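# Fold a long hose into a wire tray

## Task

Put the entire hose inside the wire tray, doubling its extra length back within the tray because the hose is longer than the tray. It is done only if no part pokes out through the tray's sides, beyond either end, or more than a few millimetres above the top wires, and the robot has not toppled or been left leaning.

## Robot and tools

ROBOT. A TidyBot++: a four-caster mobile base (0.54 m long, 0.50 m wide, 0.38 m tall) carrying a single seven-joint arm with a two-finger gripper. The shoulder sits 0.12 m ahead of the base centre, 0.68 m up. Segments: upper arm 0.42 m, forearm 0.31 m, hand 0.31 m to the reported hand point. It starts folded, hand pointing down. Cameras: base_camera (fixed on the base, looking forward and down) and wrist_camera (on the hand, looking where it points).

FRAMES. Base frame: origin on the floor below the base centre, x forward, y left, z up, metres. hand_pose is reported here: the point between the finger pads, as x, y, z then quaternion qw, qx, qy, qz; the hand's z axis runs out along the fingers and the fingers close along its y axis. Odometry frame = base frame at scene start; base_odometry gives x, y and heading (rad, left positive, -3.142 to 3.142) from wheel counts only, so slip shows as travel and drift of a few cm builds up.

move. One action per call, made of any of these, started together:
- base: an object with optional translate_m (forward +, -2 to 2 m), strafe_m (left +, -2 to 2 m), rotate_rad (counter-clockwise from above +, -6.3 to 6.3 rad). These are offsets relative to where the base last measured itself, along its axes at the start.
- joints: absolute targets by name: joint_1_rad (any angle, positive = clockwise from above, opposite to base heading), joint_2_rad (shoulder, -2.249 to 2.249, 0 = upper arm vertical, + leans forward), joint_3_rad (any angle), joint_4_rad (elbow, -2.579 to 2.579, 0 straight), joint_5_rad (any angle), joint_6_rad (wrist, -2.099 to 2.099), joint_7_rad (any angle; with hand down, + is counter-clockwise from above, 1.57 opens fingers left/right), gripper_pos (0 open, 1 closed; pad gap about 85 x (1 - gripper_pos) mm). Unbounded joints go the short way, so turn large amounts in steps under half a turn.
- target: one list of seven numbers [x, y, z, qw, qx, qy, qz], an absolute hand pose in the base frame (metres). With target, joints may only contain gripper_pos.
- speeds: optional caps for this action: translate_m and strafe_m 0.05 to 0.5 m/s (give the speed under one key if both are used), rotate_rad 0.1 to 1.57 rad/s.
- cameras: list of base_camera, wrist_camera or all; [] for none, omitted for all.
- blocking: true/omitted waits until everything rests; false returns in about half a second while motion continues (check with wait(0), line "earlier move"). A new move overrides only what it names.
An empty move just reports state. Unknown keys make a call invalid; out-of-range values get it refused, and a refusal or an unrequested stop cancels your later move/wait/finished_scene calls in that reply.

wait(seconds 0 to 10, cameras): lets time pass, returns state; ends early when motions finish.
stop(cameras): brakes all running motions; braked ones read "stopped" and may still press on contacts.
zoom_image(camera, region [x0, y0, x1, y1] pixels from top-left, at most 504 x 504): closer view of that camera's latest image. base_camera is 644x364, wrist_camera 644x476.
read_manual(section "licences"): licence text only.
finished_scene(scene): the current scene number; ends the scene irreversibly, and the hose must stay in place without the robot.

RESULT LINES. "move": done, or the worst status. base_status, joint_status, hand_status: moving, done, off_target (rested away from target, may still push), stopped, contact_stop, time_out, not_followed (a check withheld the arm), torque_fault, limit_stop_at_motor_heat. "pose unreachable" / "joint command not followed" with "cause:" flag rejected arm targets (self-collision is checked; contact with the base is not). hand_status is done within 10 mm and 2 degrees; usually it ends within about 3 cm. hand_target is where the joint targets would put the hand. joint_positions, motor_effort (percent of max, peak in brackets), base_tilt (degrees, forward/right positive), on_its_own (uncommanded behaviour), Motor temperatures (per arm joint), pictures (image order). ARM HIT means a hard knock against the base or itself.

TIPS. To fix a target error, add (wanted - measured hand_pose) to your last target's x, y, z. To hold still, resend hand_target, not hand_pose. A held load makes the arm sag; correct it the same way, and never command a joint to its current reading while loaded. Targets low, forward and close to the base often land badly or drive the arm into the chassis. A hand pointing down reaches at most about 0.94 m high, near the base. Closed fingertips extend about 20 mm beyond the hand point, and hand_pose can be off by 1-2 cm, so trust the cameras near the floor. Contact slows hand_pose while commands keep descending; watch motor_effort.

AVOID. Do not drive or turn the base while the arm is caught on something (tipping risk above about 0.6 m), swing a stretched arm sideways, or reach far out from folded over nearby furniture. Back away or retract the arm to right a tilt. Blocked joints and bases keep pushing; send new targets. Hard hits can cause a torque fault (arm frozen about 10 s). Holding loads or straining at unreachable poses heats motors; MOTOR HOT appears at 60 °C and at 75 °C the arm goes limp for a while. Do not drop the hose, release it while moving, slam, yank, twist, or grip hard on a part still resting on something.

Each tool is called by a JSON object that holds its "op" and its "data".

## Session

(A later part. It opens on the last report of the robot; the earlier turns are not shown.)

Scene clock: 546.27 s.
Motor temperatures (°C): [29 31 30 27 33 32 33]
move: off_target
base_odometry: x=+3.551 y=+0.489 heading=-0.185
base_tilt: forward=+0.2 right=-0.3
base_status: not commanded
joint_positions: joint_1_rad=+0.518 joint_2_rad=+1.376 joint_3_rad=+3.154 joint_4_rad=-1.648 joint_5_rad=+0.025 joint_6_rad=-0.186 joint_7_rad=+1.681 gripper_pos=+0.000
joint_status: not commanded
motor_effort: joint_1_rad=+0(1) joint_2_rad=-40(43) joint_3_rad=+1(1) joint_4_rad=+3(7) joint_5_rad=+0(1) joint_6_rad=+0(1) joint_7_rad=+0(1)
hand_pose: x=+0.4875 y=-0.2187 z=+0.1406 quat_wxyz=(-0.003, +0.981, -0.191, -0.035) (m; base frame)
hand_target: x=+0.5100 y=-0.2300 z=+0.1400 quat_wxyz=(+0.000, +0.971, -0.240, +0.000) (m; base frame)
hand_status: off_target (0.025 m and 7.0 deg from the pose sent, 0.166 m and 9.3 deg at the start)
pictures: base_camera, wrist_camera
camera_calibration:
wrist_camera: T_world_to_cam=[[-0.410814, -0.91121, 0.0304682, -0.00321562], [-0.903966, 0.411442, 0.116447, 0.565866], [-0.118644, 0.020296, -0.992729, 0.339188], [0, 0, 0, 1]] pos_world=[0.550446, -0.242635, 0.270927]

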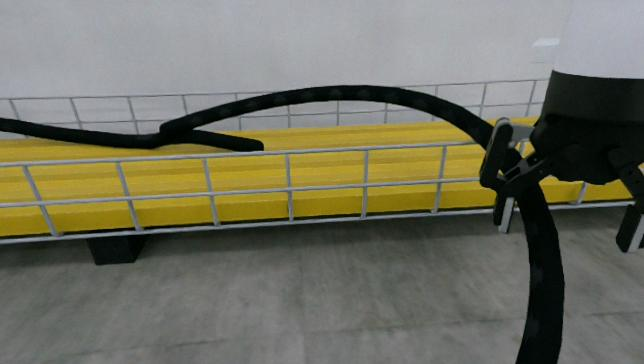

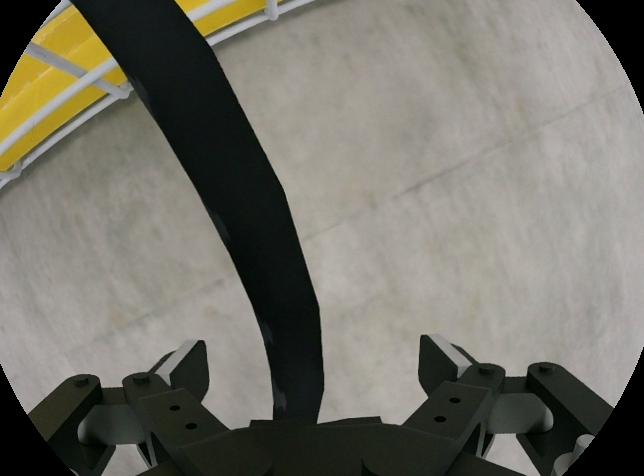

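{"op": "move", "data": {"target": [0.525, -0.235, 0.06, 0, 0.97, -0.24, 0]}}

{"op": "move", "data": {"joints": {"gripper_pos": 0.88}}}

Scene clock: 548.13 s.
Motor temperatures (°C): [29 31 30 27 33 32 33]
move: off_target
base_odometry: x=+3.551 y=+0.489 heading=-0.185
base_tilt: forward=+0.2 right=-0.3
base_status: not commanded
joint_positions: joint_1_rad=+0.518 joint_2_rad=+1.561 joint_3_rad=+3.154 joint_4_rad=-1.435 joint_5_rad=+0.025 joint_6_rad=-0.186 joint_7_rad=+1.681 gripper_pos=+0.000
joint_status: not commanded
motor_effort: joint_1_rad=-1(1) joint_2_rad=-42(43) joint_3_rad=+0(2) joint_4_rad=+4(5) joint_5_rad=+0(1) joint_6_rad=+0(1) joint_7_rad=+0(2)
hand_pose: x=+0.5098 y=-0.2314 z=+0.0639 quat_wxyz=(+0.002, +0.981, -0.191, -0.021) (m; base frame)
hand_target: x=+0.5250 y=-0.2350 z=+0.0600 quat_wxyz=(+0.000, +0.971, -0.240, +0.000) (m; base frame)
hand_status: off_target (0.016 m and 6.3 deg from the pose sent, 0.090 m and 7.0 deg at the start)
pictures: base_camera, wrist_camera
camera_calibration:
wrist_camera: T_world_to_cam=[[-0.409516, -0.911692, 0.0333809, -0.00429969], [-0.907463, 0.410834, 0.0878944, 0.603688], [-0.0938466, 0.00570222, -0.99557, 0.2501], [0, 0, 0, 1]] pos_world=[0.569535, -0.253362, 0.196075]

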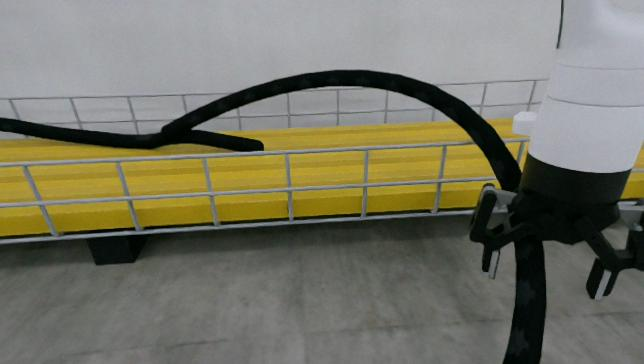

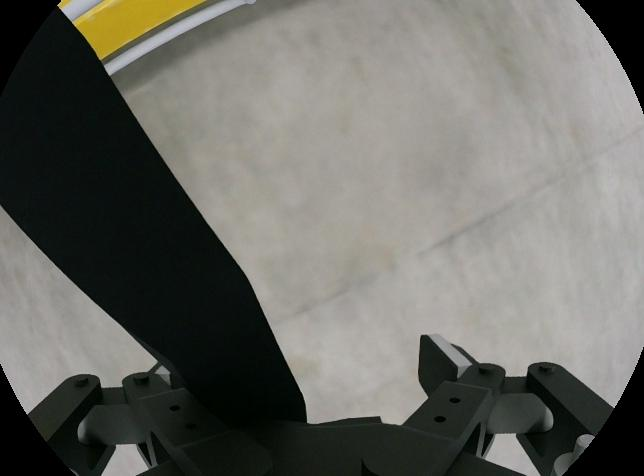

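Scene clock: 549.17 s.
Motor temperatures (°C): [29 31 30 27 33 32 33]
move: off_target
base_odometry: x=+3.551 y=+0.489 heading=-0.185
base_tilt: forward=+0.2 right=-0.4
base_status: not commanded
joint_positions: joint_1_rad=+0.518 joint_2_rad=+1.563 joint_3_rad=+3.151 joint_4_rad=-1.435 joint_5_rad=+0.025 joint_6_rad=-0.186 joint_7_rad=+1.681 gripper_pos=+0.720
joint_status: gripper_pos off_target (ended at +0.720, target +0.880)
motor_effort: joint_1_rad=+1(1) joint_2_rad=-43(43) joint_3_rad=+1(3) joint_4_rad=+5(6) joint_5_rad=+0(1) joint_6_rad=+1(1) joint_7_rad=-1(2)
hand_pose: x=+0.5093 y=-0.2294 z=+0.0628 quat_wxyz=(+0.000, +0.981, -0.190, -0.022) (m; base frame)
hand_target: x=+0.5250 y=-0.2350 z=+0.0600 quat_wxyz=(+0.000, +0.971, -0.240, +0.000) (m; base frame)
hand_status: not commanded
pictures: base_camera, wrist_camera
camera_calibration:
wrist_camera: T_world_to_cam=[[-0.409471, -0.911804, 0.0307673, -0.00252346], [-0.907404, 0.410528, 0.0899161, 0.602302], [-0.0946167, 0.00889966, -0.995474, 0.25013], [0, 0, 0, 1]] pos_world=[0.569165, -0.251789, 0.194919]

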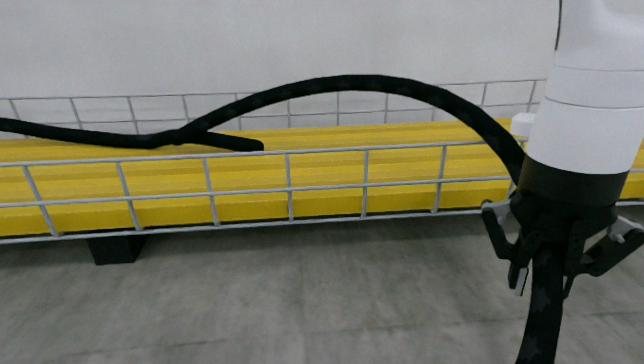

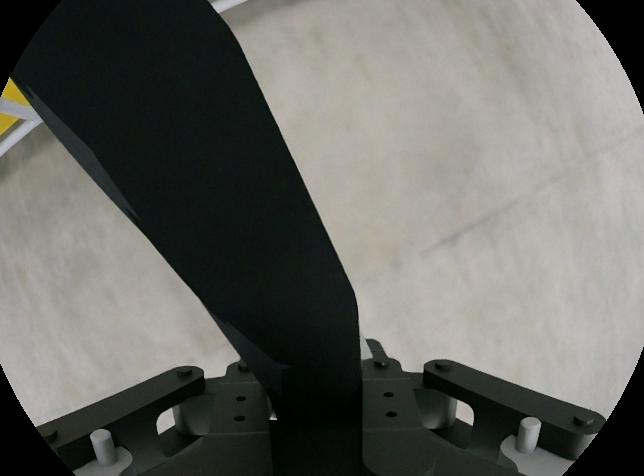

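{"op": "move", "data": {"target": [0.53, -0.24, 0.32, 0, 0.97, -0.24, 0], "cameras": ["base_camera"]}}

{"op": "move", "data": {"target": [0.72, -0.27, 0.32, 0, 0.93, -0.36, 0]}}

Scene clock: 552.23 s.
Motor temperatures (°C): [29 31 30 27 33 32 33]
move: off_target
base_odometry: x=+3.551 y=+0.489 heading=-0.185
base_tilt: forward=+0.2 right=-0.4
base_status: not commanded
joint_positions: joint_1_rad=+0.518 joint_2_rad=+1.031 joint_3_rad=+3.164 joint_4_rad=-1.743 joint_5_rad=+0.006 joint_6_rad=-0.367 joint_7_rad=+1.681 gripper_pos=+0.748
joint_status: not commanded
motor_effort: joint_1_rad=+0(1) joint_2_rad=-42(48) joint_3_rad=+0(2) joint_4_rad=+8(9) joint_5_rad=+0(1) joint_6_rad=+0(1) joint_7_rad=+0(1)
hand_pose: x=+0.5250 y=-0.2452 z=+0.2935 quat_wxyz=(+0.010, +0.979, -0.205, -0.003) (m; base frame)
hand_target: x=+0.5300 y=-0.2400 z=+0.3200 quat_wxyz=(+0.000, +0.971, -0.240, +0.000) (m; base frame)
hand_status: off_target (0.027 m and 4.3 deg from the pose sent, 0.258 m and 6.4 deg at the start)
pictures: base_camera

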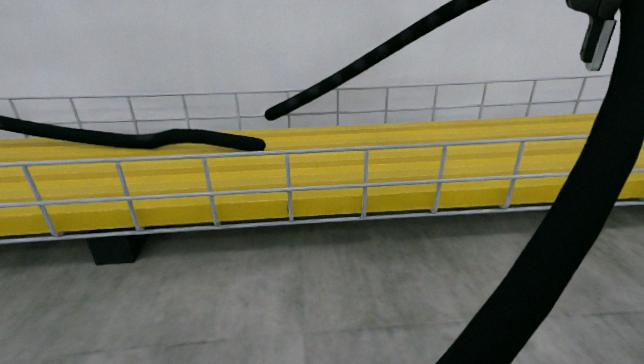

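Scene clock: 554.33 s.
Motor temperatures (°C): [29 32 30 27 33 32 33]
move: off_target
base_odometry: x=+3.551 y=+0.489 heading=-0.185
base_tilt: forward=+0.2 right=-0.3
base_status: not commanded
joint_positions: joint_1_rad=+0.398 joint_2_rad=+1.277 joint_3_rad=+3.259 joint_4_rad=-0.951 joint_5_rad=-0.055 joint_6_rad=-0.922 joint_7_rad=+1.394 gripper_pos=+0.748
joint_status: not commanded
motor_effort: joint_1_rad=-1(1) joint_2_rad=-56(57) joint_3_rad=+0(2) joint_4_rad=+18(19) joint_5_rad=-2(2) joint_6_rad=+2(2) joint_7_rad=-1(2)
hand_pose: x=+0.6978 y=-0.2974 z=+0.3011 quat_wxyz=(+0.033, +0.948, -0.316, -0.007) (m; base frame)
hand_target: x=+0.7200 y=-0.2700 z=+0.3200 quat_wxyz=(+0.000, +0.933, -0.361, +0.000) (m; base frame)
hand_status: off_target (0.040 m and 6.7 deg from the pose sent, 0.198 m and 18.7 deg at the start)
pictures: base_camera, wrist_camera
camera_calibration:
wrist_camera: T_world_to_cam=[[-0.629036, -0.772388, 0.0879168, 0.182854], [-0.772882, 0.63353, 0.0359513, 0.768553], [-0.0834663, -0.0453346, -0.995479, 0.48184], [0, 0, 0, 1]] pos_world=[0.74924, -0.323823, 0.435955]

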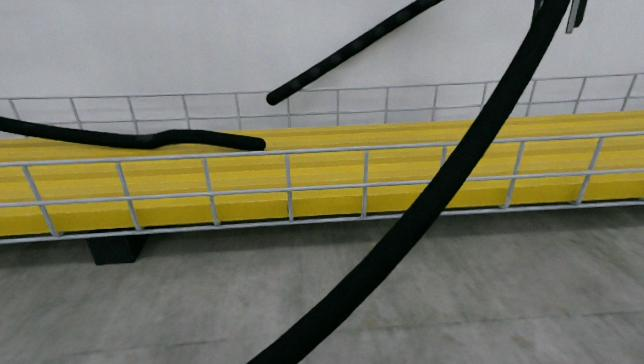

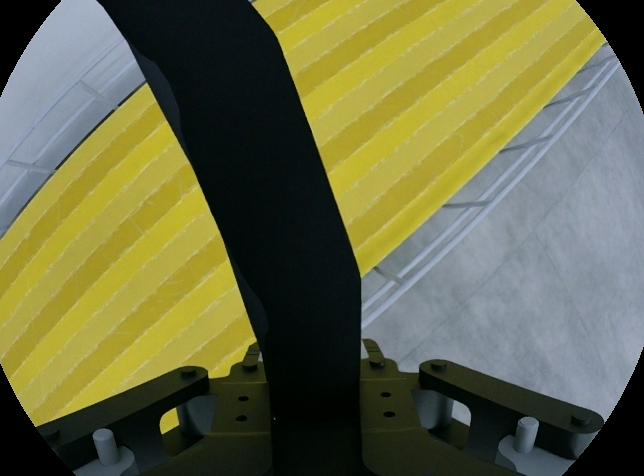

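{"op": "move", "data": {"target": [0.74, -0.25, 0.20, 0, 0.93, -0.36, 0]}}

{"op": "move", "data": {"target": [0.74, -0.25, 0.135, 0, 0.93, -0.36, 0]}}

Scene clock: 556.90 s.
Motor temperatures (°C): [29 32 30 27 33 32 33]
move: off_target
base_odometry: x=+3.551 y=+0.489 heading=-0.185
base_tilt: forward=+0.2 right=-0.4
base_status: not commanded
joint_positions: joint_1_rad=+0.369 joint_2_rad=+1.552 joint_3_rad=+3.259 joint_4_rad=-0.735 joint_5_rad=-0.057 joint_6_rad=-0.925 joint_7_rad=+1.338 gripper_pos=+0.748
joint_status: not commanded
motor_effort: joint_1_rad=-2(3) joint_2_rad=-56(60) joint_3_rad=+0(1) joint_4_rad=+17(19) joint_5_rad=-1(2) joint_6_rad=+1(2) joint_7_rad=-1(2)
hand_pose: x=+0.6961 y=-0.2718 z=+0.1735 quat_wxyz=(+0.034, +0.948, -0.316, -0.036) (m; base frame)
hand_target: x=+0.7400 y=-0.2500 z=+0.2000 quat_wxyz=(+0.000, +0.933, -0.361, +0.000) (m; base frame)
hand_status: off_target (0.056 m and 7.9 deg from the pose sent, 0.119 m and 6.7 deg at the start)
pictures: base_camera, wrist_camera
camera_calibration:
wrist_camera: T_world_to_cam=[[-0.625179, -0.772733, 0.109699, 0.206117], [-0.767938, 0.634123, 0.0903268, 0.742851], [-0.139361, -0.0277713, -0.989852, 0.398573], [0, 0, 0, 1]] pos_world=[0.75487, -0.300716, 0.304819]

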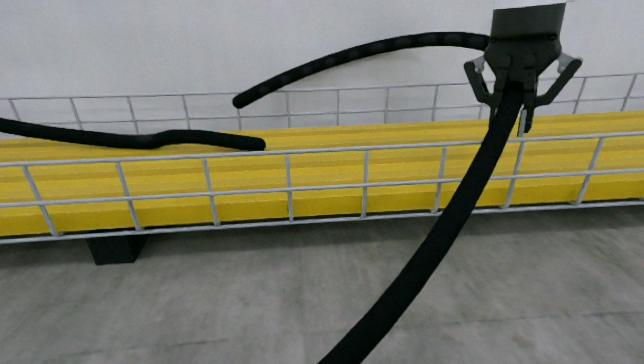

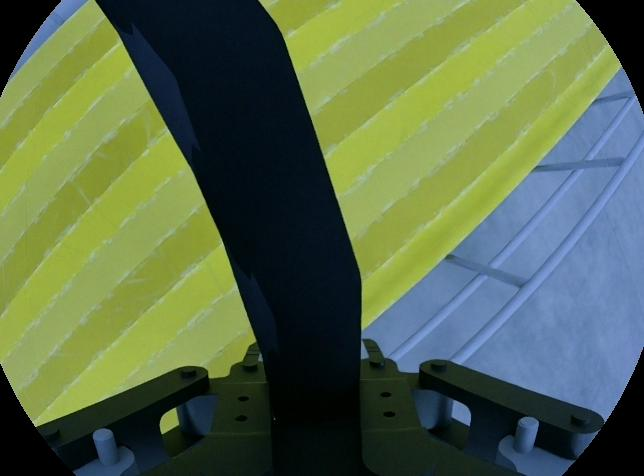

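Scene clock: 558.03 s.
Motor temperatures (°C): [29 32 30 27 33 32 33]
move: off_target
base_odometry: x=+3.551 y=+0.489 heading=-0.185
base_tilt: forward=+0.2 right=-0.3
base_status: not commanded
joint_positions: joint_1_rad=+0.370 joint_2_rad=+1.657 joint_3_rad=+3.260 joint_4_rad=-0.564 joint_5_rad=-0.057 joint_6_rad=-0.933 joint_7_rad=+1.322 gripper_pos=+0.753
joint_status: not commanded
motor_effort: joint_1_rad=-4(5) joint_2_rad=-50(57) joint_3_rad=-2(3) joint_4_rad=+17(19) joint_5_rad=-3(4) joint_6_rad=+6(7) joint_7_rad=-2(3)
hand_pose: x=+0.7253 y=-0.2788 z=+0.1446 quat_wxyz=(+0.036, +0.948, -0.316, -0.007) (m; base frame)
hand_target: x=+0.7400 y=-0.2500 z=+0.1350 quat_wxyz=(+0.000, +0.933, -0.361, +0.000) (m; base frame)
hand_status: off_target (0.034 m and 6.9 deg from the pose sent, 0.062 m and 7.9 deg at the start)
pictures: base_camera, wrist_camera
camera_calibration:
wrist_camera: T_world_to_cam=[[-0.628774, -0.772106, 0.0921662, 0.227483], [-0.77289, 0.633579, 0.0349074, 0.783815], [-0.0853468, -0.0492855, -0.995132, 0.329432], [0, 0, 0, 1]] pos_world=[0.776954, -0.304732, 0.279501]

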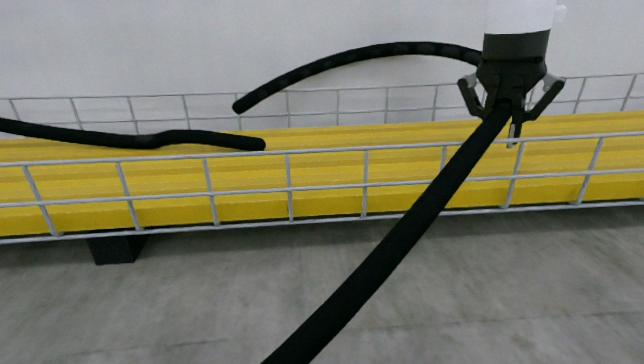

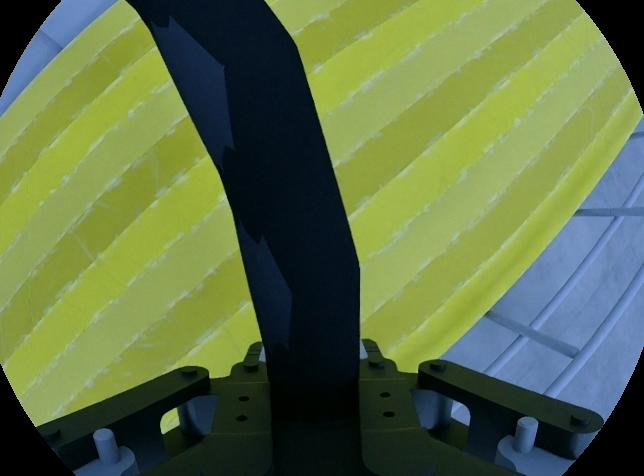

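{"op": "move", "data": {"target": [0.74, -0.25, 0.30, 0, 0.93, -0.36, 0], "cameras": []}}

{"op": "move", "data": {"target": [0.72, -0.25, 0.30, 0, 0.94, 0.34, 0]}}

Scene clock: 561.27 s.
Motor temperatures (°C): [29 32 30 27 33 32 33]
move: off_target
base_odometry: x=+3.551 y=+0.489 heading=-0.185
base_tilt: forward=+0.2 right=-0.3
base_status: not commanded
joint_positions: joint_1_rad=+0.353 joint_2_rad=+1.381 joint_3_rad=+3.260 joint_4_rad=-0.842 joint_5_rad=-0.058 joint_6_rad=-0.946 joint_7_rad=+1.322 gripper_pos=+0.754
joint_status: not commanded
motor_effort: joint_1_rad=+0(4) joint_2_rad=-58(59) joint_3_rad=+1(2) joint_4_rad=+17(18) joint_5_rad=-2(3) joint_6_rad=+1(6) joint_7_rad=-2(3)
hand_pose: x=+0.7171 y=-0.2714 z=+0.2602 quat_wxyz=(+0.034, +0.945, -0.324, -0.014) (m; base frame)
hand_target: x=+0.7400 y=-0.2500 z=+0.3000 quat_wxyz=(+0.000, +0.933, -0.361, +0.000) (m; base frame)
hand_status: off_target (0.051 m and 6.1 deg from the pose sent, 0.159 m and 6.9 deg at the start)
pictures: none
No camera images: "cameras" was empty.

Scene clock: 563.20 s.
Motor temperatures (°C): [29 32 30 27 33 32 33]
move: off_target
base_odometry: x=+3.551 y=+0.489 heading=-0.185
base_tilt: forward=+0.2 right=-0.4
base_status: not commanded
joint_positions: joint_1_rad=+0.428 joint_2_rad=+1.348 joint_3_rad=+3.039 joint_4_rad=-0.940 joint_5_rad=+0.071 joint_6_rad=-0.946 joint_7_rad=+2.521 gripper_pos=+0.754
joint_status: not commanded
motor_effort: joint_1_rad=+0(3) joint_2_rad=-54(57) joint_3_rad=-2(3) joint_4_rad=+14(18) joint_5_rad=+0(2) joint_6_rad=-2(3) joint_7_rad=+1(2)
hand_pose: x=+0.6980 y=-0.2207 z=+0.2607 quat_wxyz=(-0.045, +0.955, +0.292, -0.021) (m; base frame)
hand_target: x=+0.7200 y=-0.2500 z=+0.3000 quat_wxyz=(+0.000, +0.940, +0.340, +0.000) (m; base frame)
hand_status: off_target (0.054 m and 8.1 deg from the pose sent, 0.045 m and 77.7 deg at the start)
pictures: base_camera, wrist_camera
camera_calibration:
wrist_camera: T_world_to_cam=[[0.523601, -0.84845, -0.0772927, -0.532518], [-0.846649, -0.528307, 0.0638556, 0.509387], [-0.0950126, 0.0320049, -0.994961, 0.470109], [0, 0, 0, 1]] pos_world=[0.754765, -0.197748, 0.394053]

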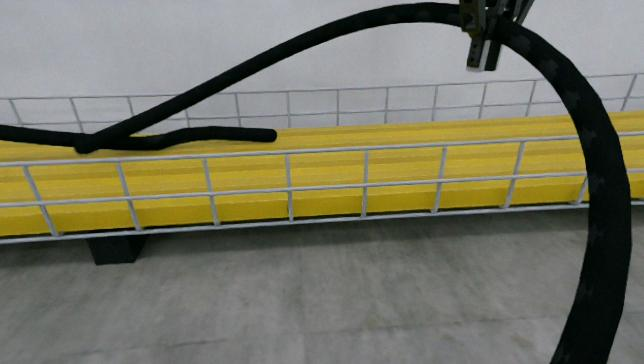

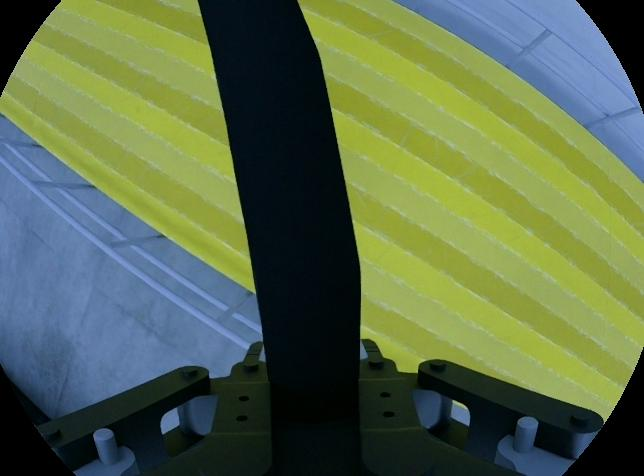

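{"op": "move", "data": {"target": [0.78, -0.27, 0.22, 0, 0.93, 0.36, 0], "cameras": ["base_camera"]}}

{"op": "move", "data": {"target": [0.79, -0.27, 0.14, 0, 0.93, 0.36, 0]}}

Scene clock: 565.93 s.
Motor temperatures (°C): [29 32 30 27 33 32 33]
move: off_target
base_odometry: x=+3.551 y=+0.489 heading=-0.185
base_tilt: forward=+0.2 right=-0.3
base_status: not commanded
joint_positions: joint_1_rad=+0.403 joint_2_rad=+1.691 joint_3_rad=+3.121 joint_4_rad=-0.266 joint_5_rad=+0.070 joint_6_rad=-1.162 joint_7_rad=+2.637 gripper_pos=+0.754
joint_status: not commanded
motor_effort: joint_1_rad=+0(1) joint_2_rad=-58(61) joint_3_rad=+1(3) joint_4_rad=+18(20) joint_5_rad=+1(1) joint_6_rad=+0(2) joint_7_rad=+0(1)
hand_pose: x=+0.7736 y=-0.2903 z=+0.2021 quat_wxyz=(+0.024, +0.941, +0.337, -0.007) (m; base frame)
hand_target: x=+0.7800 y=-0.2700 z=+0.2200 quat_wxyz=(+0.000, +0.933, +0.361, +0.000) (m; base frame)
hand_status: off_target (0.028 m and 4.0 deg from the pose sent, 0.104 m and 10.1 deg at the start)
pictures: base_camera

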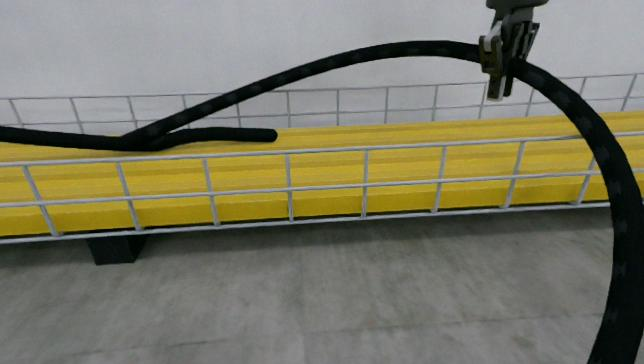

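Scene clock: 567.27 s.
Motor temperatures (°C): [29 32 30 27 33 32 33]
move: off_target
base_odometry: x=+3.551 y=+0.489 heading=-0.185
base_tilt: forward=+0.2 right=-0.3
base_status: not commanded
joint_positions: joint_1_rad=+0.427 joint_2_rad=+1.820 joint_3_rad=+3.059 joint_4_rad=-0.111 joint_5_rad=+0.167 joint_6_rad=-1.169 joint_7_rad=+2.627 gripper_pos=+0.754
joint_status: not commanded
motor_effort: joint_1_rad=-1(3) joint_2_rad=-52(60) joint_3_rad=+0(2) joint_4_rad=+17(20) joint_5_rad=-1(2) joint_6_rad=+1(2) joint_7_rad=+0(1)
hand_pose: x=+0.7629 y=-0.3138 z=+0.1583 quat_wxyz=(+0.042, +0.944, +0.328, -0.010) (m; base frame)
hand_target: x=+0.7542 y=-0.3064 z=+0.1533 quat_wxyz=(+0.023, +0.951, +0.308, -0.012) (m; base frame)
hand_status: off_target (0.055 m and 6.4 deg from the pose sent, 0.067 m and 4.0 deg at the start)
pictures: base_camera, wrist_camera
camera_calibration:
wrist_camera: T_world_to_cam=[[0.588235, -0.803018, 0.0956121, -0.71579], [-0.80852, -0.581563, 0.089885, 0.471739], [-0.0165748, -0.130178, -0.991352, 0.266062], [0, 0, 0, 1]] pos_world=[0.806873, -0.26581, 0.289797]

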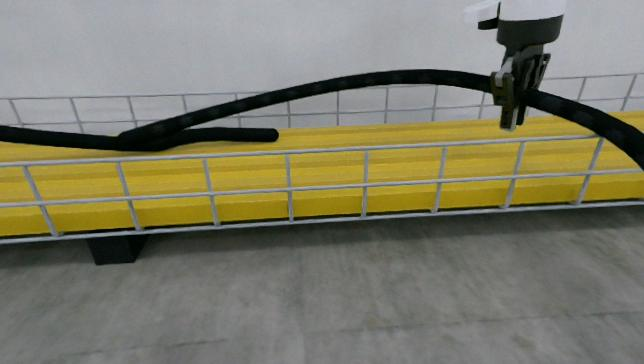

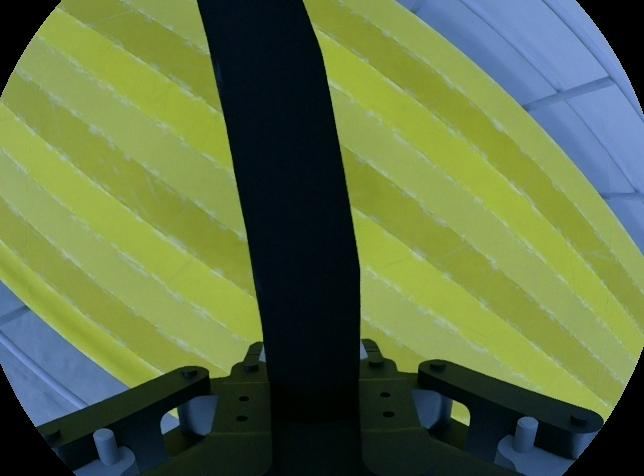

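{"op": "move", "data": {"target": [0.745, -0.27, 0.13, 0, 0.93, 0.36, 0], "cameras": []}}

{"op": "move", "data": {"joints": {"gripper_pos": 0}}}

Scene clock: 569.87 s.
Motor temperatures (°C): [29 32 30 27 33 32 33]
move: off_target
base_odometry: x=+3.551 y=+0.489 heading=-0.185
base_tilt: forward=+0.2 right=-0.3
base_status: not commanded
joint_positions: joint_1_rad=+0.426 joint_2_rad=+1.752 joint_3_rad=+3.091 joint_4_rad=-0.329 joint_5_rad=+0.133 joint_6_rad=-1.063 joint_7_rad=+2.656 gripper_pos=+0.754
joint_status: not commanded
motor_effort: joint_1_rad=+0(1) joint_2_rad=-45(54) joint_3_rad=-1(2) joint_4_rad=+11(17) joint_5_rad=-1(2) joint_6_rad=-2(2) joint_7_rad=+0(1)
hand_pose: x=+0.7399 y=-0.2976 z=+0.1424 quat_wxyz=(+0.024, +0.936, +0.349, -0.023) (m; base frame)
hand_target: x=+0.7450 y=-0.2700 z=+0.1300 quat_wxyz=(+0.000, +0.933, +0.361, +0.000) (m; base frame)
hand_status: off_target (0.031 m and 4.1 deg from the pose sent, 0.055 m and 6.4 deg at the start)
pictures: none
No camera images: "cameras" was empty.

Scene clock: 570.90 s.
Motor temperatures (°C): [29 32 30 27 33 32 33]
move: done
base_odometry: x=+3.551 y=+0.489 heading=-0.185
base_tilt: forward=+0.2 right=-0.4
base_status: not commanded
joint_positions: joint_1_rad=+0.426 joint_2_rad=+1.759 joint_3_rad=+3.091 joint_4_rad=-0.354 joint_5_rad=+0.119 joint_6_rad=-1.063 joint_7_rad=+2.656 gripper_pos=+0.000
joint_status: all done
motor_effort: joint_1_rad=+0(1) joint_2_rad=-52(54) joint_3_rad=+0(1) joint_4_rad=+15(16) joint_5_rad=+0(1) joint_6_rad=-1(2) joint_7_rad=-1(1)
hand_pose: x=+0.7275 y=-0.2873 z=+0.1308 quat_wxyz=(+0.008, +0.937, +0.347, -0.030) (m; base frame)
hand_target: x=+0.7450 y=-0.2700 z=+0.1300 quat_wxyz=(+0.000, +0.933, +0.361, +0.000) (m; base frame)
hand_status: not commanded
pictures: base_camera, wrist_camera
camera_calibration:
wrist_camera: T_world_to_cam=[[0.621829, -0.78297, 0.0169381, -0.67949], [-0.779537, -0.616737, 0.109347, 0.427194], [-0.0751692, -0.0811991, -0.993859, 0.298671], [0, 0, 0, 1]] pos_world=[0.777991, -0.244302, 0.261634]

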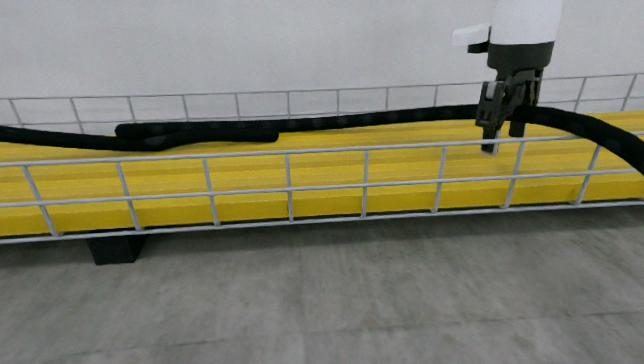

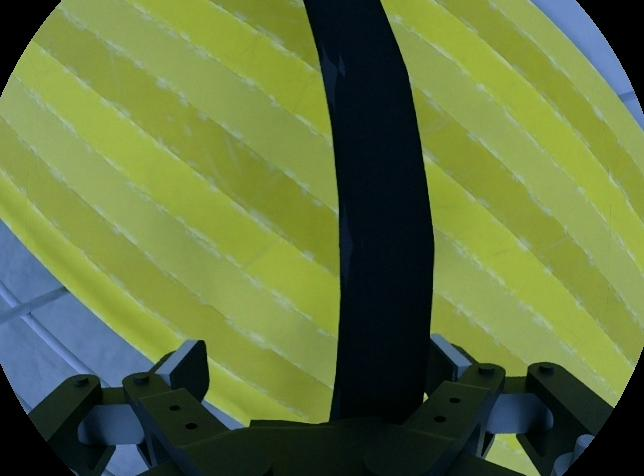

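{"op": "move", "data": {"target": [0.72, -0.27, 0.32, 0, 0.93, 0.36, 0], "cameras": []}}

{"op": "move", "data": {"target": [0.38, -0.2, 0.62, 0, 0.65, 0.76, 0]}}

Scene clock: 573.50 s.
Motor temperatures (°C): [29 32 30 27 33 32 33]
move: off_target
base_odometry: x=+3.551 y=+0.489 heading=-0.185
base_tilt: forward=+0.2 right=-0.3
base_status: not commanded
joint_positions: joint_1_rad=+0.453 joint_2_rad=+1.299 joint_3_rad=+3.038 joint_4_rad=-0.898 joint_5_rad=+0.119 joint_6_rad=-1.024 joint_7_rad=+2.656 gripper_pos=+0.000
joint_status: not commanded
motor_effort: joint_1_rad=+0(1) joint_2_rad=-50(56) joint_3_rad=-1(2) joint_4_rad=+14(16) joint_5_rad=+0(1) joint_6_rad=-1(2) joint_7_rad=+0(1)
hand_pose: x=+0.7020 y=-0.2556 z=+0.3027 quat_wxyz=(-0.026, +0.934, +0.356, -0.027) (m; base frame)
hand_target: x=+0.7200 y=-0.2700 z=+0.3200 quat_wxyz=(+0.000, +0.933, +0.361, +0.000) (m; base frame)
hand_status: off_target (0.029 m and 4.3 deg from the pose sent, 0.190 m and 4.0 deg at the start)
pictures: none
No camera images: "cameras" was empty.

Scene clock: 576.23 s.
Motor temperatures (°C): [29 32 30 27 33 32 33]
move: off_target
base_odometry: x=+3.551 y=+0.489 heading=-0.185
base_tilt: forward=+0.2 right=-0.3
base_status: not commanded
joint_positions: joint_1_rad=+0.585 joint_2_rad=+0.178 joint_3_rad=+3.188 joint_4_rad=-1.969 joint_5_rad=+0.067 joint_6_rad=-1.023 joint_7_rad=+3.912 gripper_pos=+0.000
joint_status: not commanded
motor_effort: joint_1_rad=+0(1) joint_2_rad=-21(53) joint_3_rad=+1(2) joint_4_rad=+15(16) joint_5_rad=+0(1) joint_6_rad=-1(2) joint_7_rad=+0(1)
hand_pose: x=+0.3755 y=-0.2086 z=+0.6140 quat_wxyz=(-0.011, +0.642, +0.766, -0.034) (m; base frame)
hand_target: x=+0.3800 y=-0.2000 z=+0.6200 quat_wxyz=(+0.000, +0.650, +0.760, +0.000) (m; base frame)
hand_status: off_target (0.011 m and 4.2 deg from the pose sent, 0.455 m and 57.3 deg at the start)
pictures: base_camera, wrist_camera
camera_calibration:
wrist_camera: T_world_to_cam=[[0.989868, 0.134723, -0.0448431, -0.316027], [0.137822, -0.987596, 0.0752246, -0.252333], [-0.0341523, -0.0806428, -0.996158, 0.74494], [0, 0, 0, 1]] pos_world=[0.373043, -0.146553, 0.746888]

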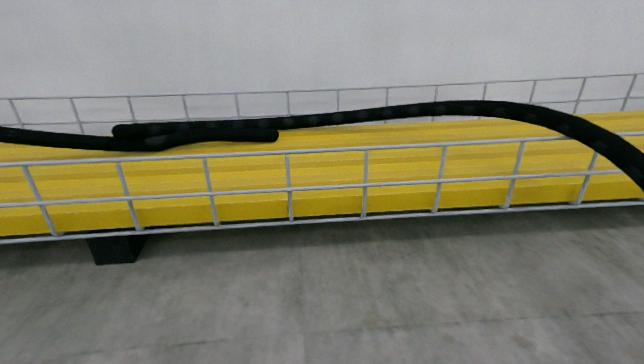

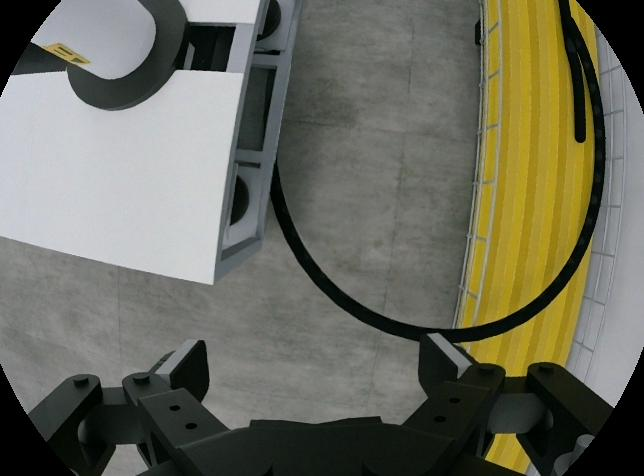

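{"op": "move", "data": {"target": [0.40, 0.20, 0.62, 0, 0.65, 0.76, 0]}}

Scene clock: 580.10 s.
Motor temperatures (°C): [29 32 30 27 33 32 33]
move: done
base_odometry: x=+3.551 y=+0.489 heading=-0.185
base_tilt: forward=+0.2 right=-0.4
base_status: not commanded
joint_positions: joint_1_rad=-0.256 joint_2_rad=+0.187 joint_3_rad=+2.745 joint_4_rad=-1.938 joint_5_rad=+0.067 joint_6_rad=-1.023 joint_7_rad=+2.631 gripper_pos=+0.000
joint_status: not commanded
motor_effort: joint_1_rad=+0(2) joint_2_rad=-21(23) joint_3_rad=+0(2) joint_4_rad=+16(17) joint_5_rad=+0(1) joint_6_rad=+0(1) joint_7_rad=+0(1)
hand_pose: x=+0.3974 y=+0.1959 z=+0.6236 quat_wxyz=(-0.006, +0.645, +0.765, +0.006) (m; base frame)
hand_target: x=+0.4000 y=+0.2000 z=+0.6200 quat_wxyz=(+0.000, +0.650, +0.760, +0.000) (m; base frame)
hand_status: done (0.006 m and 1.3 deg from the pose sent, 0.409 m and 4.2 deg at the start)
pictures: base_camera, wrist_camera
camera_calibration:
wrist_camera: T_world_to_cam=[[0.991377, 0.12942, 0.0205628, -0.432133], [0.128782, -0.991224, 0.0298299, 0.175976], [0.0242429, -0.0269246, -0.999343, 0.756116], [0, 0, 0, 1]] pos_world=[0.387413, 0.250716, 0.759256]

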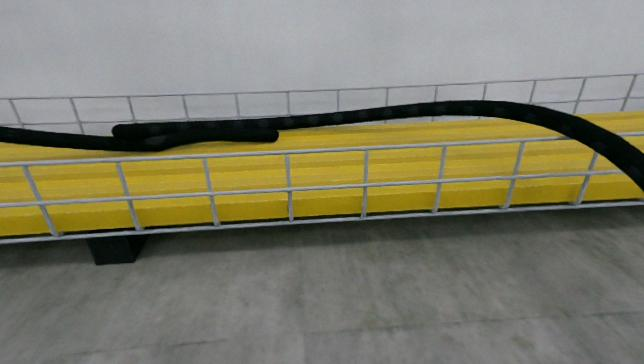

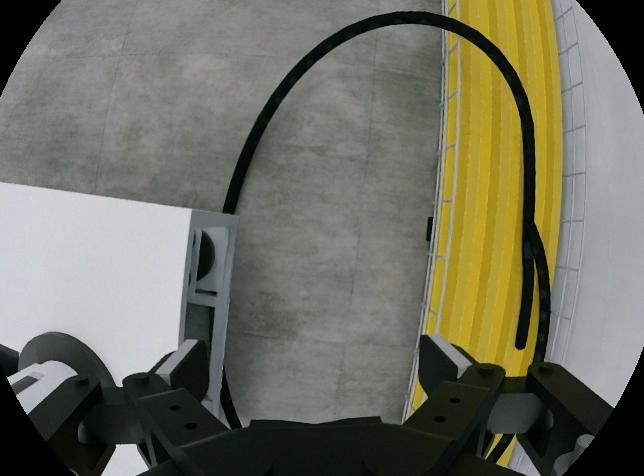

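{"op": "move", "data": {"target": [0.47, -0.33, 0.30, 0, 0.99, -0.14, 0], "cameras": []}}

{"op": "move", "data": {"target": [0.48, -0.34, 0.17, 0, 0.99, -0.14, 0]}}

Scene clock: 585.70 s.
Motor temperatures (°C): [29 32 30 27 33 32 33]
move: off_target
base_odometry: x=+3.551 y=+0.489 heading=-0.185
base_tilt: forward=+0.2 right=-0.3
base_status: not commanded
joint_positions: joint_1_rad=+0.772 joint_2_rad=+1.016 joint_3_rad=+3.094 joint_4_rad=-1.730 joint_5_rad=+0.067 joint_6_rad=-0.460 joint_7_rad=+2.038 gripper_pos=+0.000
joint_status: not commanded
motor_effort: joint_1_rad=+0(3) joint_2_rad=-39(42) joint_3_rad=-1(4) joint_4_rad=+7(16) joint_5_rad=+0(1) joint_6_rad=-1(1) joint_7_rad=-1(1)
hand_pose: x=+0.4607 y=-0.3061 z=+0.3033 quat_wxyz=(-0.023, +0.994, -0.108, -0.022) (m; base frame)
hand_target: x=+0.4700 y=-0.3300 z=+0.3000 quat_wxyz=(+0.000, +0.990, -0.140, +0.000) (m; base frame)
hand_status: off_target (0.026 m and 5.2 deg from the pose sent, 0.622 m and 115.8 deg at the start)
pictures: none
No camera images: "cameras" was empty.

Scene clock: 587.30 s.
Motor temperatures (°C): [29 32 30 27 33 32 33]
move: off_target
base_odometry: x=+3.551 y=+0.489 heading=-0.185
base_tilt: forward=+0.2 right=-0.3
base_status: not commanded
joint_positions: joint_1_rad=+0.772 joint_2_rad=+1.332 joint_3_rad=+3.094 joint_4_rad=-1.543 joint_5_rad=+0.067 joint_6_rad=-0.340 joint_7_rad=+1.987 gripper_pos=+0.000
joint_status: not commanded
motor_effort: joint_1_rad=+0(0) joint_2_rad=-42(46) joint_3_rad=+0(2) joint_4_rad=+5(8) joint_5_rad=+0(0) joint_6_rad=-1(1) joint_7_rad=+0(1)
hand_pose: x=+0.4709 y=-0.3099 z=+0.1684 quat_wxyz=(-0.031, +0.990, -0.138, -0.023) (m; base frame)
hand_target: x=+0.4800 y=-0.3400 z=+0.1700 quat_wxyz=(+0.000, +0.990, -0.140, +0.000) (m; base frame)
hand_status: off_target (0.032 m and 4.4 deg from the pose sent, 0.139 m and 5.2 deg at the start)
pictures: base_camera, wrist_camera
camera_calibration:
wrist_camera: T_world_to_cam=[[-0.31259, -0.94934, -0.0322782, -0.141452], [-0.945838, 0.307943, 0.102767, 0.575172], [-0.0876205, 0.0626538, -0.994182, 0.36548], [0, 0, 0, 1]] pos_world=[0.531827, -0.334305, 0.299679]

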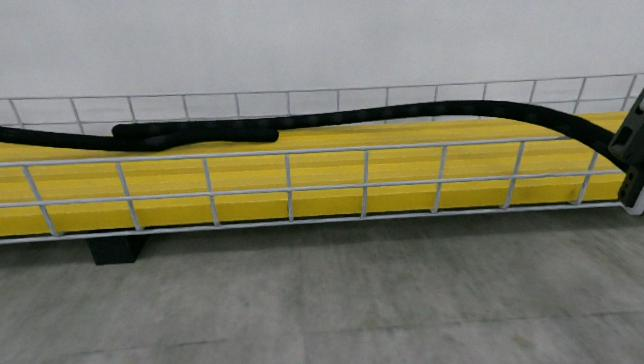

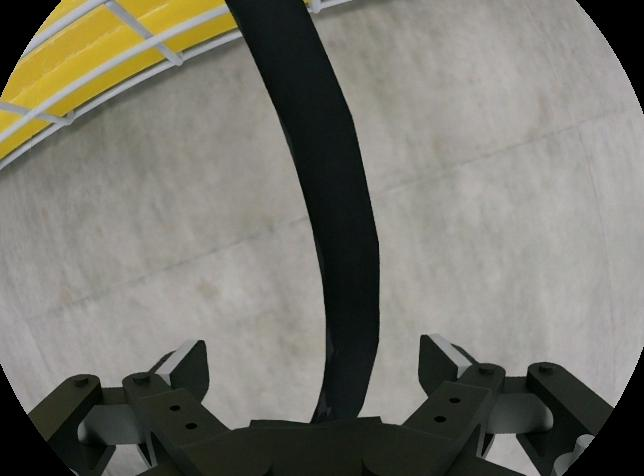

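{"op": "move", "data": {"target": [0.49, -0.345, 0.065, 0, 0.99, -0.14, 0]}}

{"op": "move", "data": {"joints": {"gripper_pos": 0.88}}}

Scene clock: 589.40 s.
Motor temperatures (°C): [29 32 30 27 33 32 33]
move: off_target
base_odometry: x=+3.551 y=+0.489 heading=-0.185
base_tilt: forward=+0.2 right=-0.4
base_status: not commanded
joint_positions: joint_1_rad=+0.772 joint_2_rad=+1.577 joint_3_rad=+3.094 joint_4_rad=-1.302 joint_5_rad=+0.067 joint_6_rad=-0.332 joint_7_rad=+1.987 gripper_pos=+0.000
joint_status: not commanded
motor_effort: joint_1_rad=-1(1) joint_2_rad=-43(46) joint_3_rad=-2(2) joint_4_rad=+6(6) joint_5_rad=+0(1) joint_6_rad=+0(1) joint_7_rad=+0(1)
hand_pose: x=+0.4803 y=-0.3185 z=+0.0662 quat_wxyz=(-0.030, +0.989, -0.144, -0.020) (m; base frame)
hand_target: x=+0.4900 y=-0.3450 z=+0.0650 quat_wxyz=(+0.000, +0.990, -0.140, +0.000) (m; base frame)
hand_status: off_target (0.028 m and 4.2 deg from the pose sent, 0.111 m and 4.4 deg at the start)
pictures: base_camera, wrist_camera
camera_calibration:
wrist_camera: T_world_to_cam=[[-0.323714, -0.945618, -0.0318652, -0.143558], [-0.942588, 0.319389, 0.0975597, 0.599655], [-0.0820768, 0.0616173, -0.994719, 0.262197], [0, 0, 0, 1]] pos_world=[0.540276, -0.343431, 0.197736]

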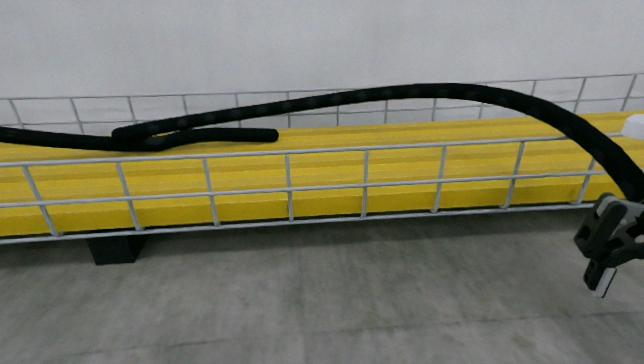

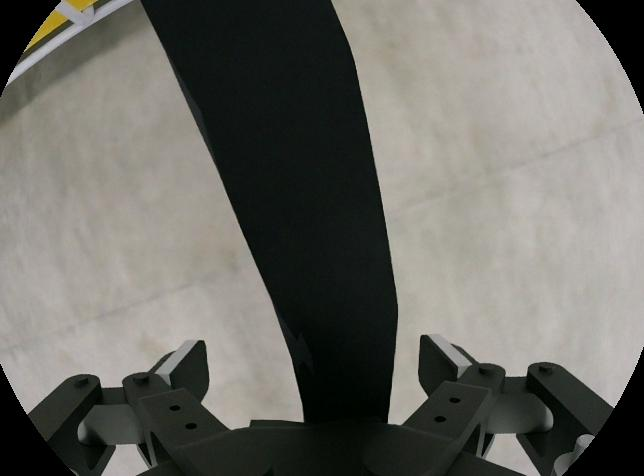

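Scene clock: 590.43 s.
Motor temperatures (°C): [29 32 30 27 33 32 33]
move: off_target
base_odometry: x=+3.551 y=+0.489 heading=-0.185
base_tilt: forward=+0.2 right=-0.4
base_status: not commanded
joint_positions: joint_1_rad=+0.772 joint_2_rad=+1.577 joint_3_rad=+3.096 joint_4_rad=-1.296 joint_5_rad=+0.067 joint_6_rad=-0.329 joint_7_rad=+1.987 gripper_pos=+0.732
joint_status: gripper_pos off_target (ended at +0.732, target +0.880)
motor_effort: joint_1_rad=-1(2) joint_2_rad=-42(44) joint_3_rad=-2(3) joint_4_rad=+5(6) joint_5_rad=+0(1) joint_6_rad=+0(1) joint_7_rad=+0(1)
hand_pose: x=+0.4825 y=-0.3226 z=+0.0664 quat_wxyz=(-0.027, +0.989, -0.144, -0.017) (m; base frame)
hand_target: x=+0.4900 y=-0.3450 z=+0.0650 quat_wxyz=(+0.000, +0.990, -0.140, +0.000) (m; base frame)
hand_status: not commanded
pictures: base_camera, wrist_camera
camera_calibration:
wrist_camera: T_world_to_cam=[[-0.323896, -0.945726, -0.0263533, -0.147002], [-0.942896, 0.320388, 0.0910993, 0.603844], [-0.0777117, 0.0543551, -0.995493, 0.258468], [0, 0, 0, 1]] pos_world=[0.541834, -0.346537, 0.19842]

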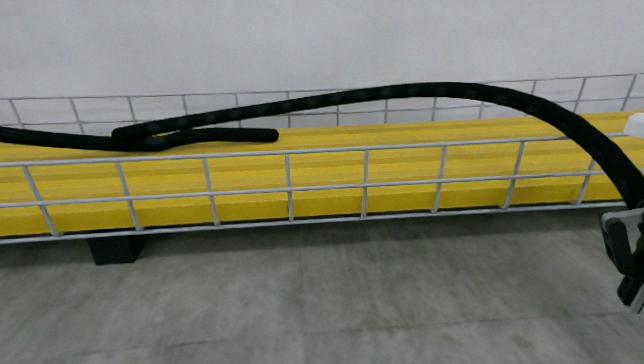

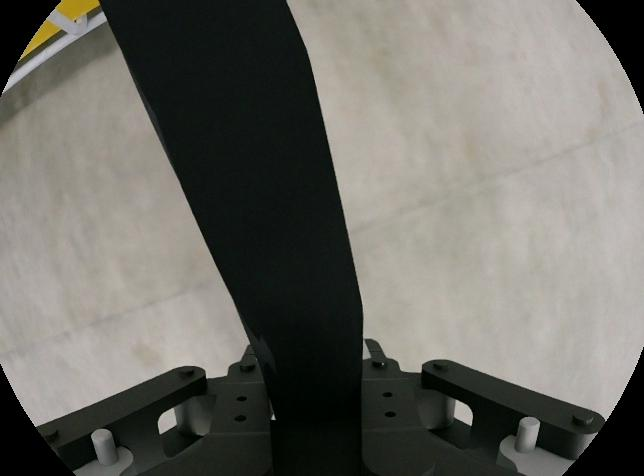

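{"op": "move", "data": {"target": [0.49, -0.34, 0.32, 0, 0.99, -0.14, 0], "cameras": []}}

{"op": "move", "data": {"base": {"strafe_m": -0.2}, "speeds": {"strafe_m": 0.2}}}

{"op": "move", "data": {"target": [0.70, -0.28, 0.32, 0, 0.99, -0.04, 0]}}

Scene clock: 594.10 s.
Motor temperatures (°C): [29 32 30 27 33 32 33]
move: off_target
base_odometry: x=+3.551 y=+0.489 heading=-0.185
base_tilt: forward=+0.2 right=-0.3
base_status: not commanded
joint_positions: joint_1_rad=+0.771 joint_2_rad=+1.059 joint_3_rad=+3.101 joint_4_rad=-1.636 joint_5_rad=+0.067 joint_6_rad=-0.436 joint_7_rad=+1.987 gripper_pos=+0.746
joint_status: not commanded
motor_effort: joint_1_rad=+0(1) joint_2_rad=-44(50) joint_3_rad=-1(3) joint_4_rad=+9(10) joint_5_rad=+0(1) joint_6_rad=+0(1) joint_7_rad=+0(1)
hand_pose: x=+0.4929 y=-0.3411 z=+0.2938 quat_wxyz=(+0.001, +0.991, -0.137, +0.007) (m; base frame)
hand_target: x=+0.4900 y=-0.3400 z=+0.3200 quat_wxyz=(+0.000, +0.990, -0.140, +0.000) (m; base frame)
hand_status: off_target (0.026 m and 0.9 deg from the pose sent, 0.254 m and 3.7 deg at the start)
pictures: none
No camera images: "cameras" was empty.

Scene clock: 595.87 s.
Motor temperatures (°C): [29 32 30 27 33 32 33]
move: done
base_odometry: x=+3.515 y=+0.292 heading=-0.184
base_tilt: forward=+0.2 right=-0.3
base_status: done
joint_positions: joint_1_rad=+0.758 joint_2_rad=+1.058 joint_3_rad=+3.106 joint_4_rad=-1.644 joint_5_rad=+0.067 joint_6_rad=-0.442 joint_7_rad=+1.987 gripper_pos=+0.746
joint_status: not commanded
motor_effort: joint_1_rad=+1(3) joint_2_rad=-46(48) joint_3_rad=+0(2) joint_4_rad=+10(11) joint_5_rad=+0(1) joint_6_rad=+0(1) joint_7_rad=+0(1)
hand_pose: x=+0.4912 y=-0.3340 z=+0.2930 quat_wxyz=(-0.001, +0.991, -0.131, +0.000) (m; base frame)
hand_target: x=+0.4900 y=-0.3400 z=+0.3200 quat_wxyz=(+0.000, +0.990, -0.140, +0.000) (m; base frame)
hand_status: not commanded
pictures: base_camera, wrist_camera
camera_calibration:
wrist_camera: T_world_to_cam=[[-0.298695, -0.954185, 0.0176639, -0.177127], [-0.953056, 0.299202, 0.0464976, 0.606065], [-0.0496524, -0.00294606, -0.998762, 0.453371], [0, 0, 0, 1]] pos_world=[0.547218, -0.349012, 0.427758]

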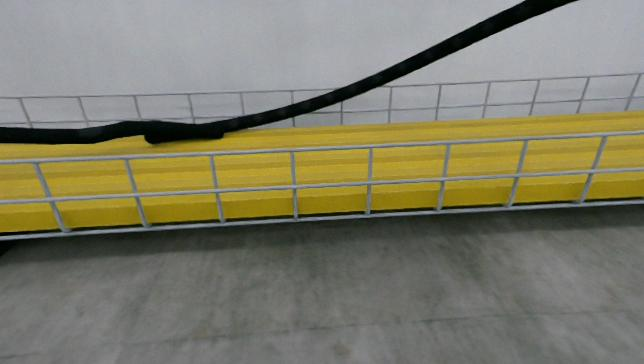

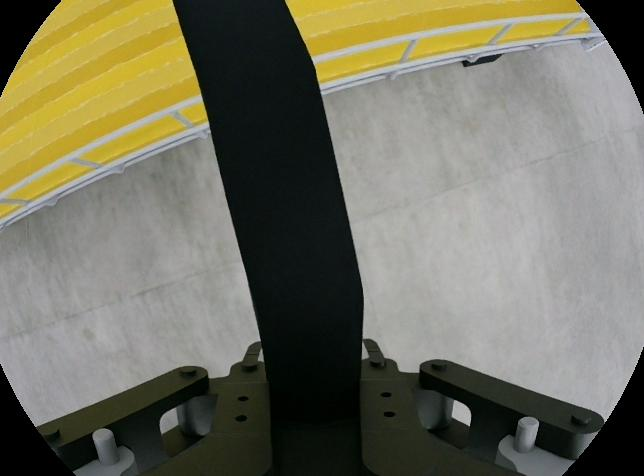

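Scene clock: 598.03 s.
Motor temperatures (°C): [29 32 30 27 33 32 33]
move: off_target
base_odometry: x=+3.515 y=+0.292 heading=-0.184
base_tilt: forward=+0.2 right=-0.3
base_status: not commanded
joint_positions: joint_1_rad=+0.449 joint_2_rad=+1.241 joint_3_rad=+3.145 joint_4_rad=-1.023 joint_5_rad=+0.066 joint_6_rad=-0.857 joint_7_rad=+1.987 gripper_pos=+0.746
joint_status: not commanded
motor_effort: joint_1_rad=+0(4) joint_2_rad=-54(55) joint_3_rad=+0(3) joint_4_rad=+16(17) joint_5_rad=+0(1) joint_6_rad=+0(2) joint_7_rad=+0(1)
hand_pose: x=+0.6949 y=-0.2951 z=+0.3066 quat_wxyz=(+0.029, +1.000, +0.005, -0.002) (m; base frame)
hand_target: x=+0.7000 y=-0.2800 z=+0.3200 quat_wxyz=(+0.000, +0.999, -0.040, +0.000) (m; base frame)
hand_status: off_target (0.021 m and 6.1 deg from the pose sent, 0.217 m and 10.5 deg at the start)
pictures: base_camera, wrist_camera
camera_calibration:
wrist_camera: T_world_to_cam=[[-0.0301527, -0.996501, 0.0779538, -0.296974], [-0.998263, 0.0339714, 0.0481341, 0.740549], [-0.0506139, -0.076367, -0.995794, 0.455277], [0, 0, 0, 1]] pos_world=[0.753351, -0.286324, 0.440867]

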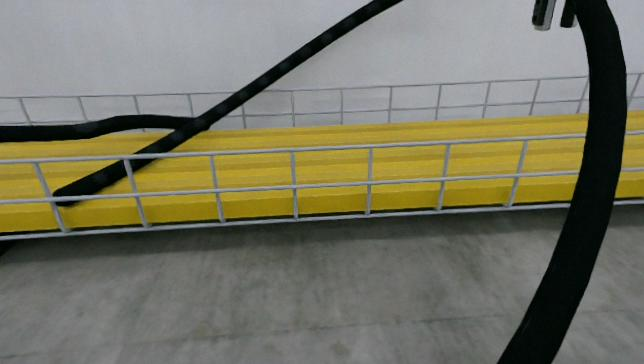

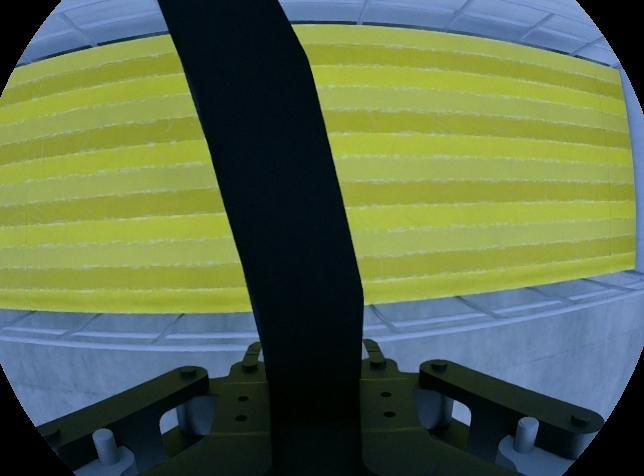

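{"op": "zoom_image", "data": {"camera": "base_camera", "region": [0, 80, 260, 260]}}

Scaled by 1.938.

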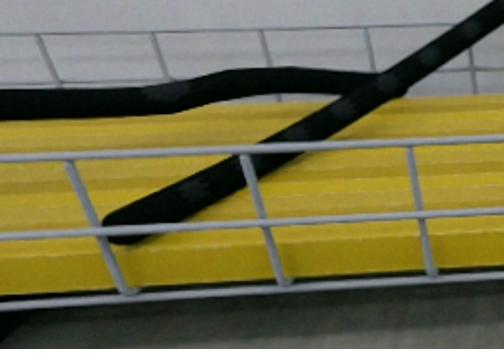

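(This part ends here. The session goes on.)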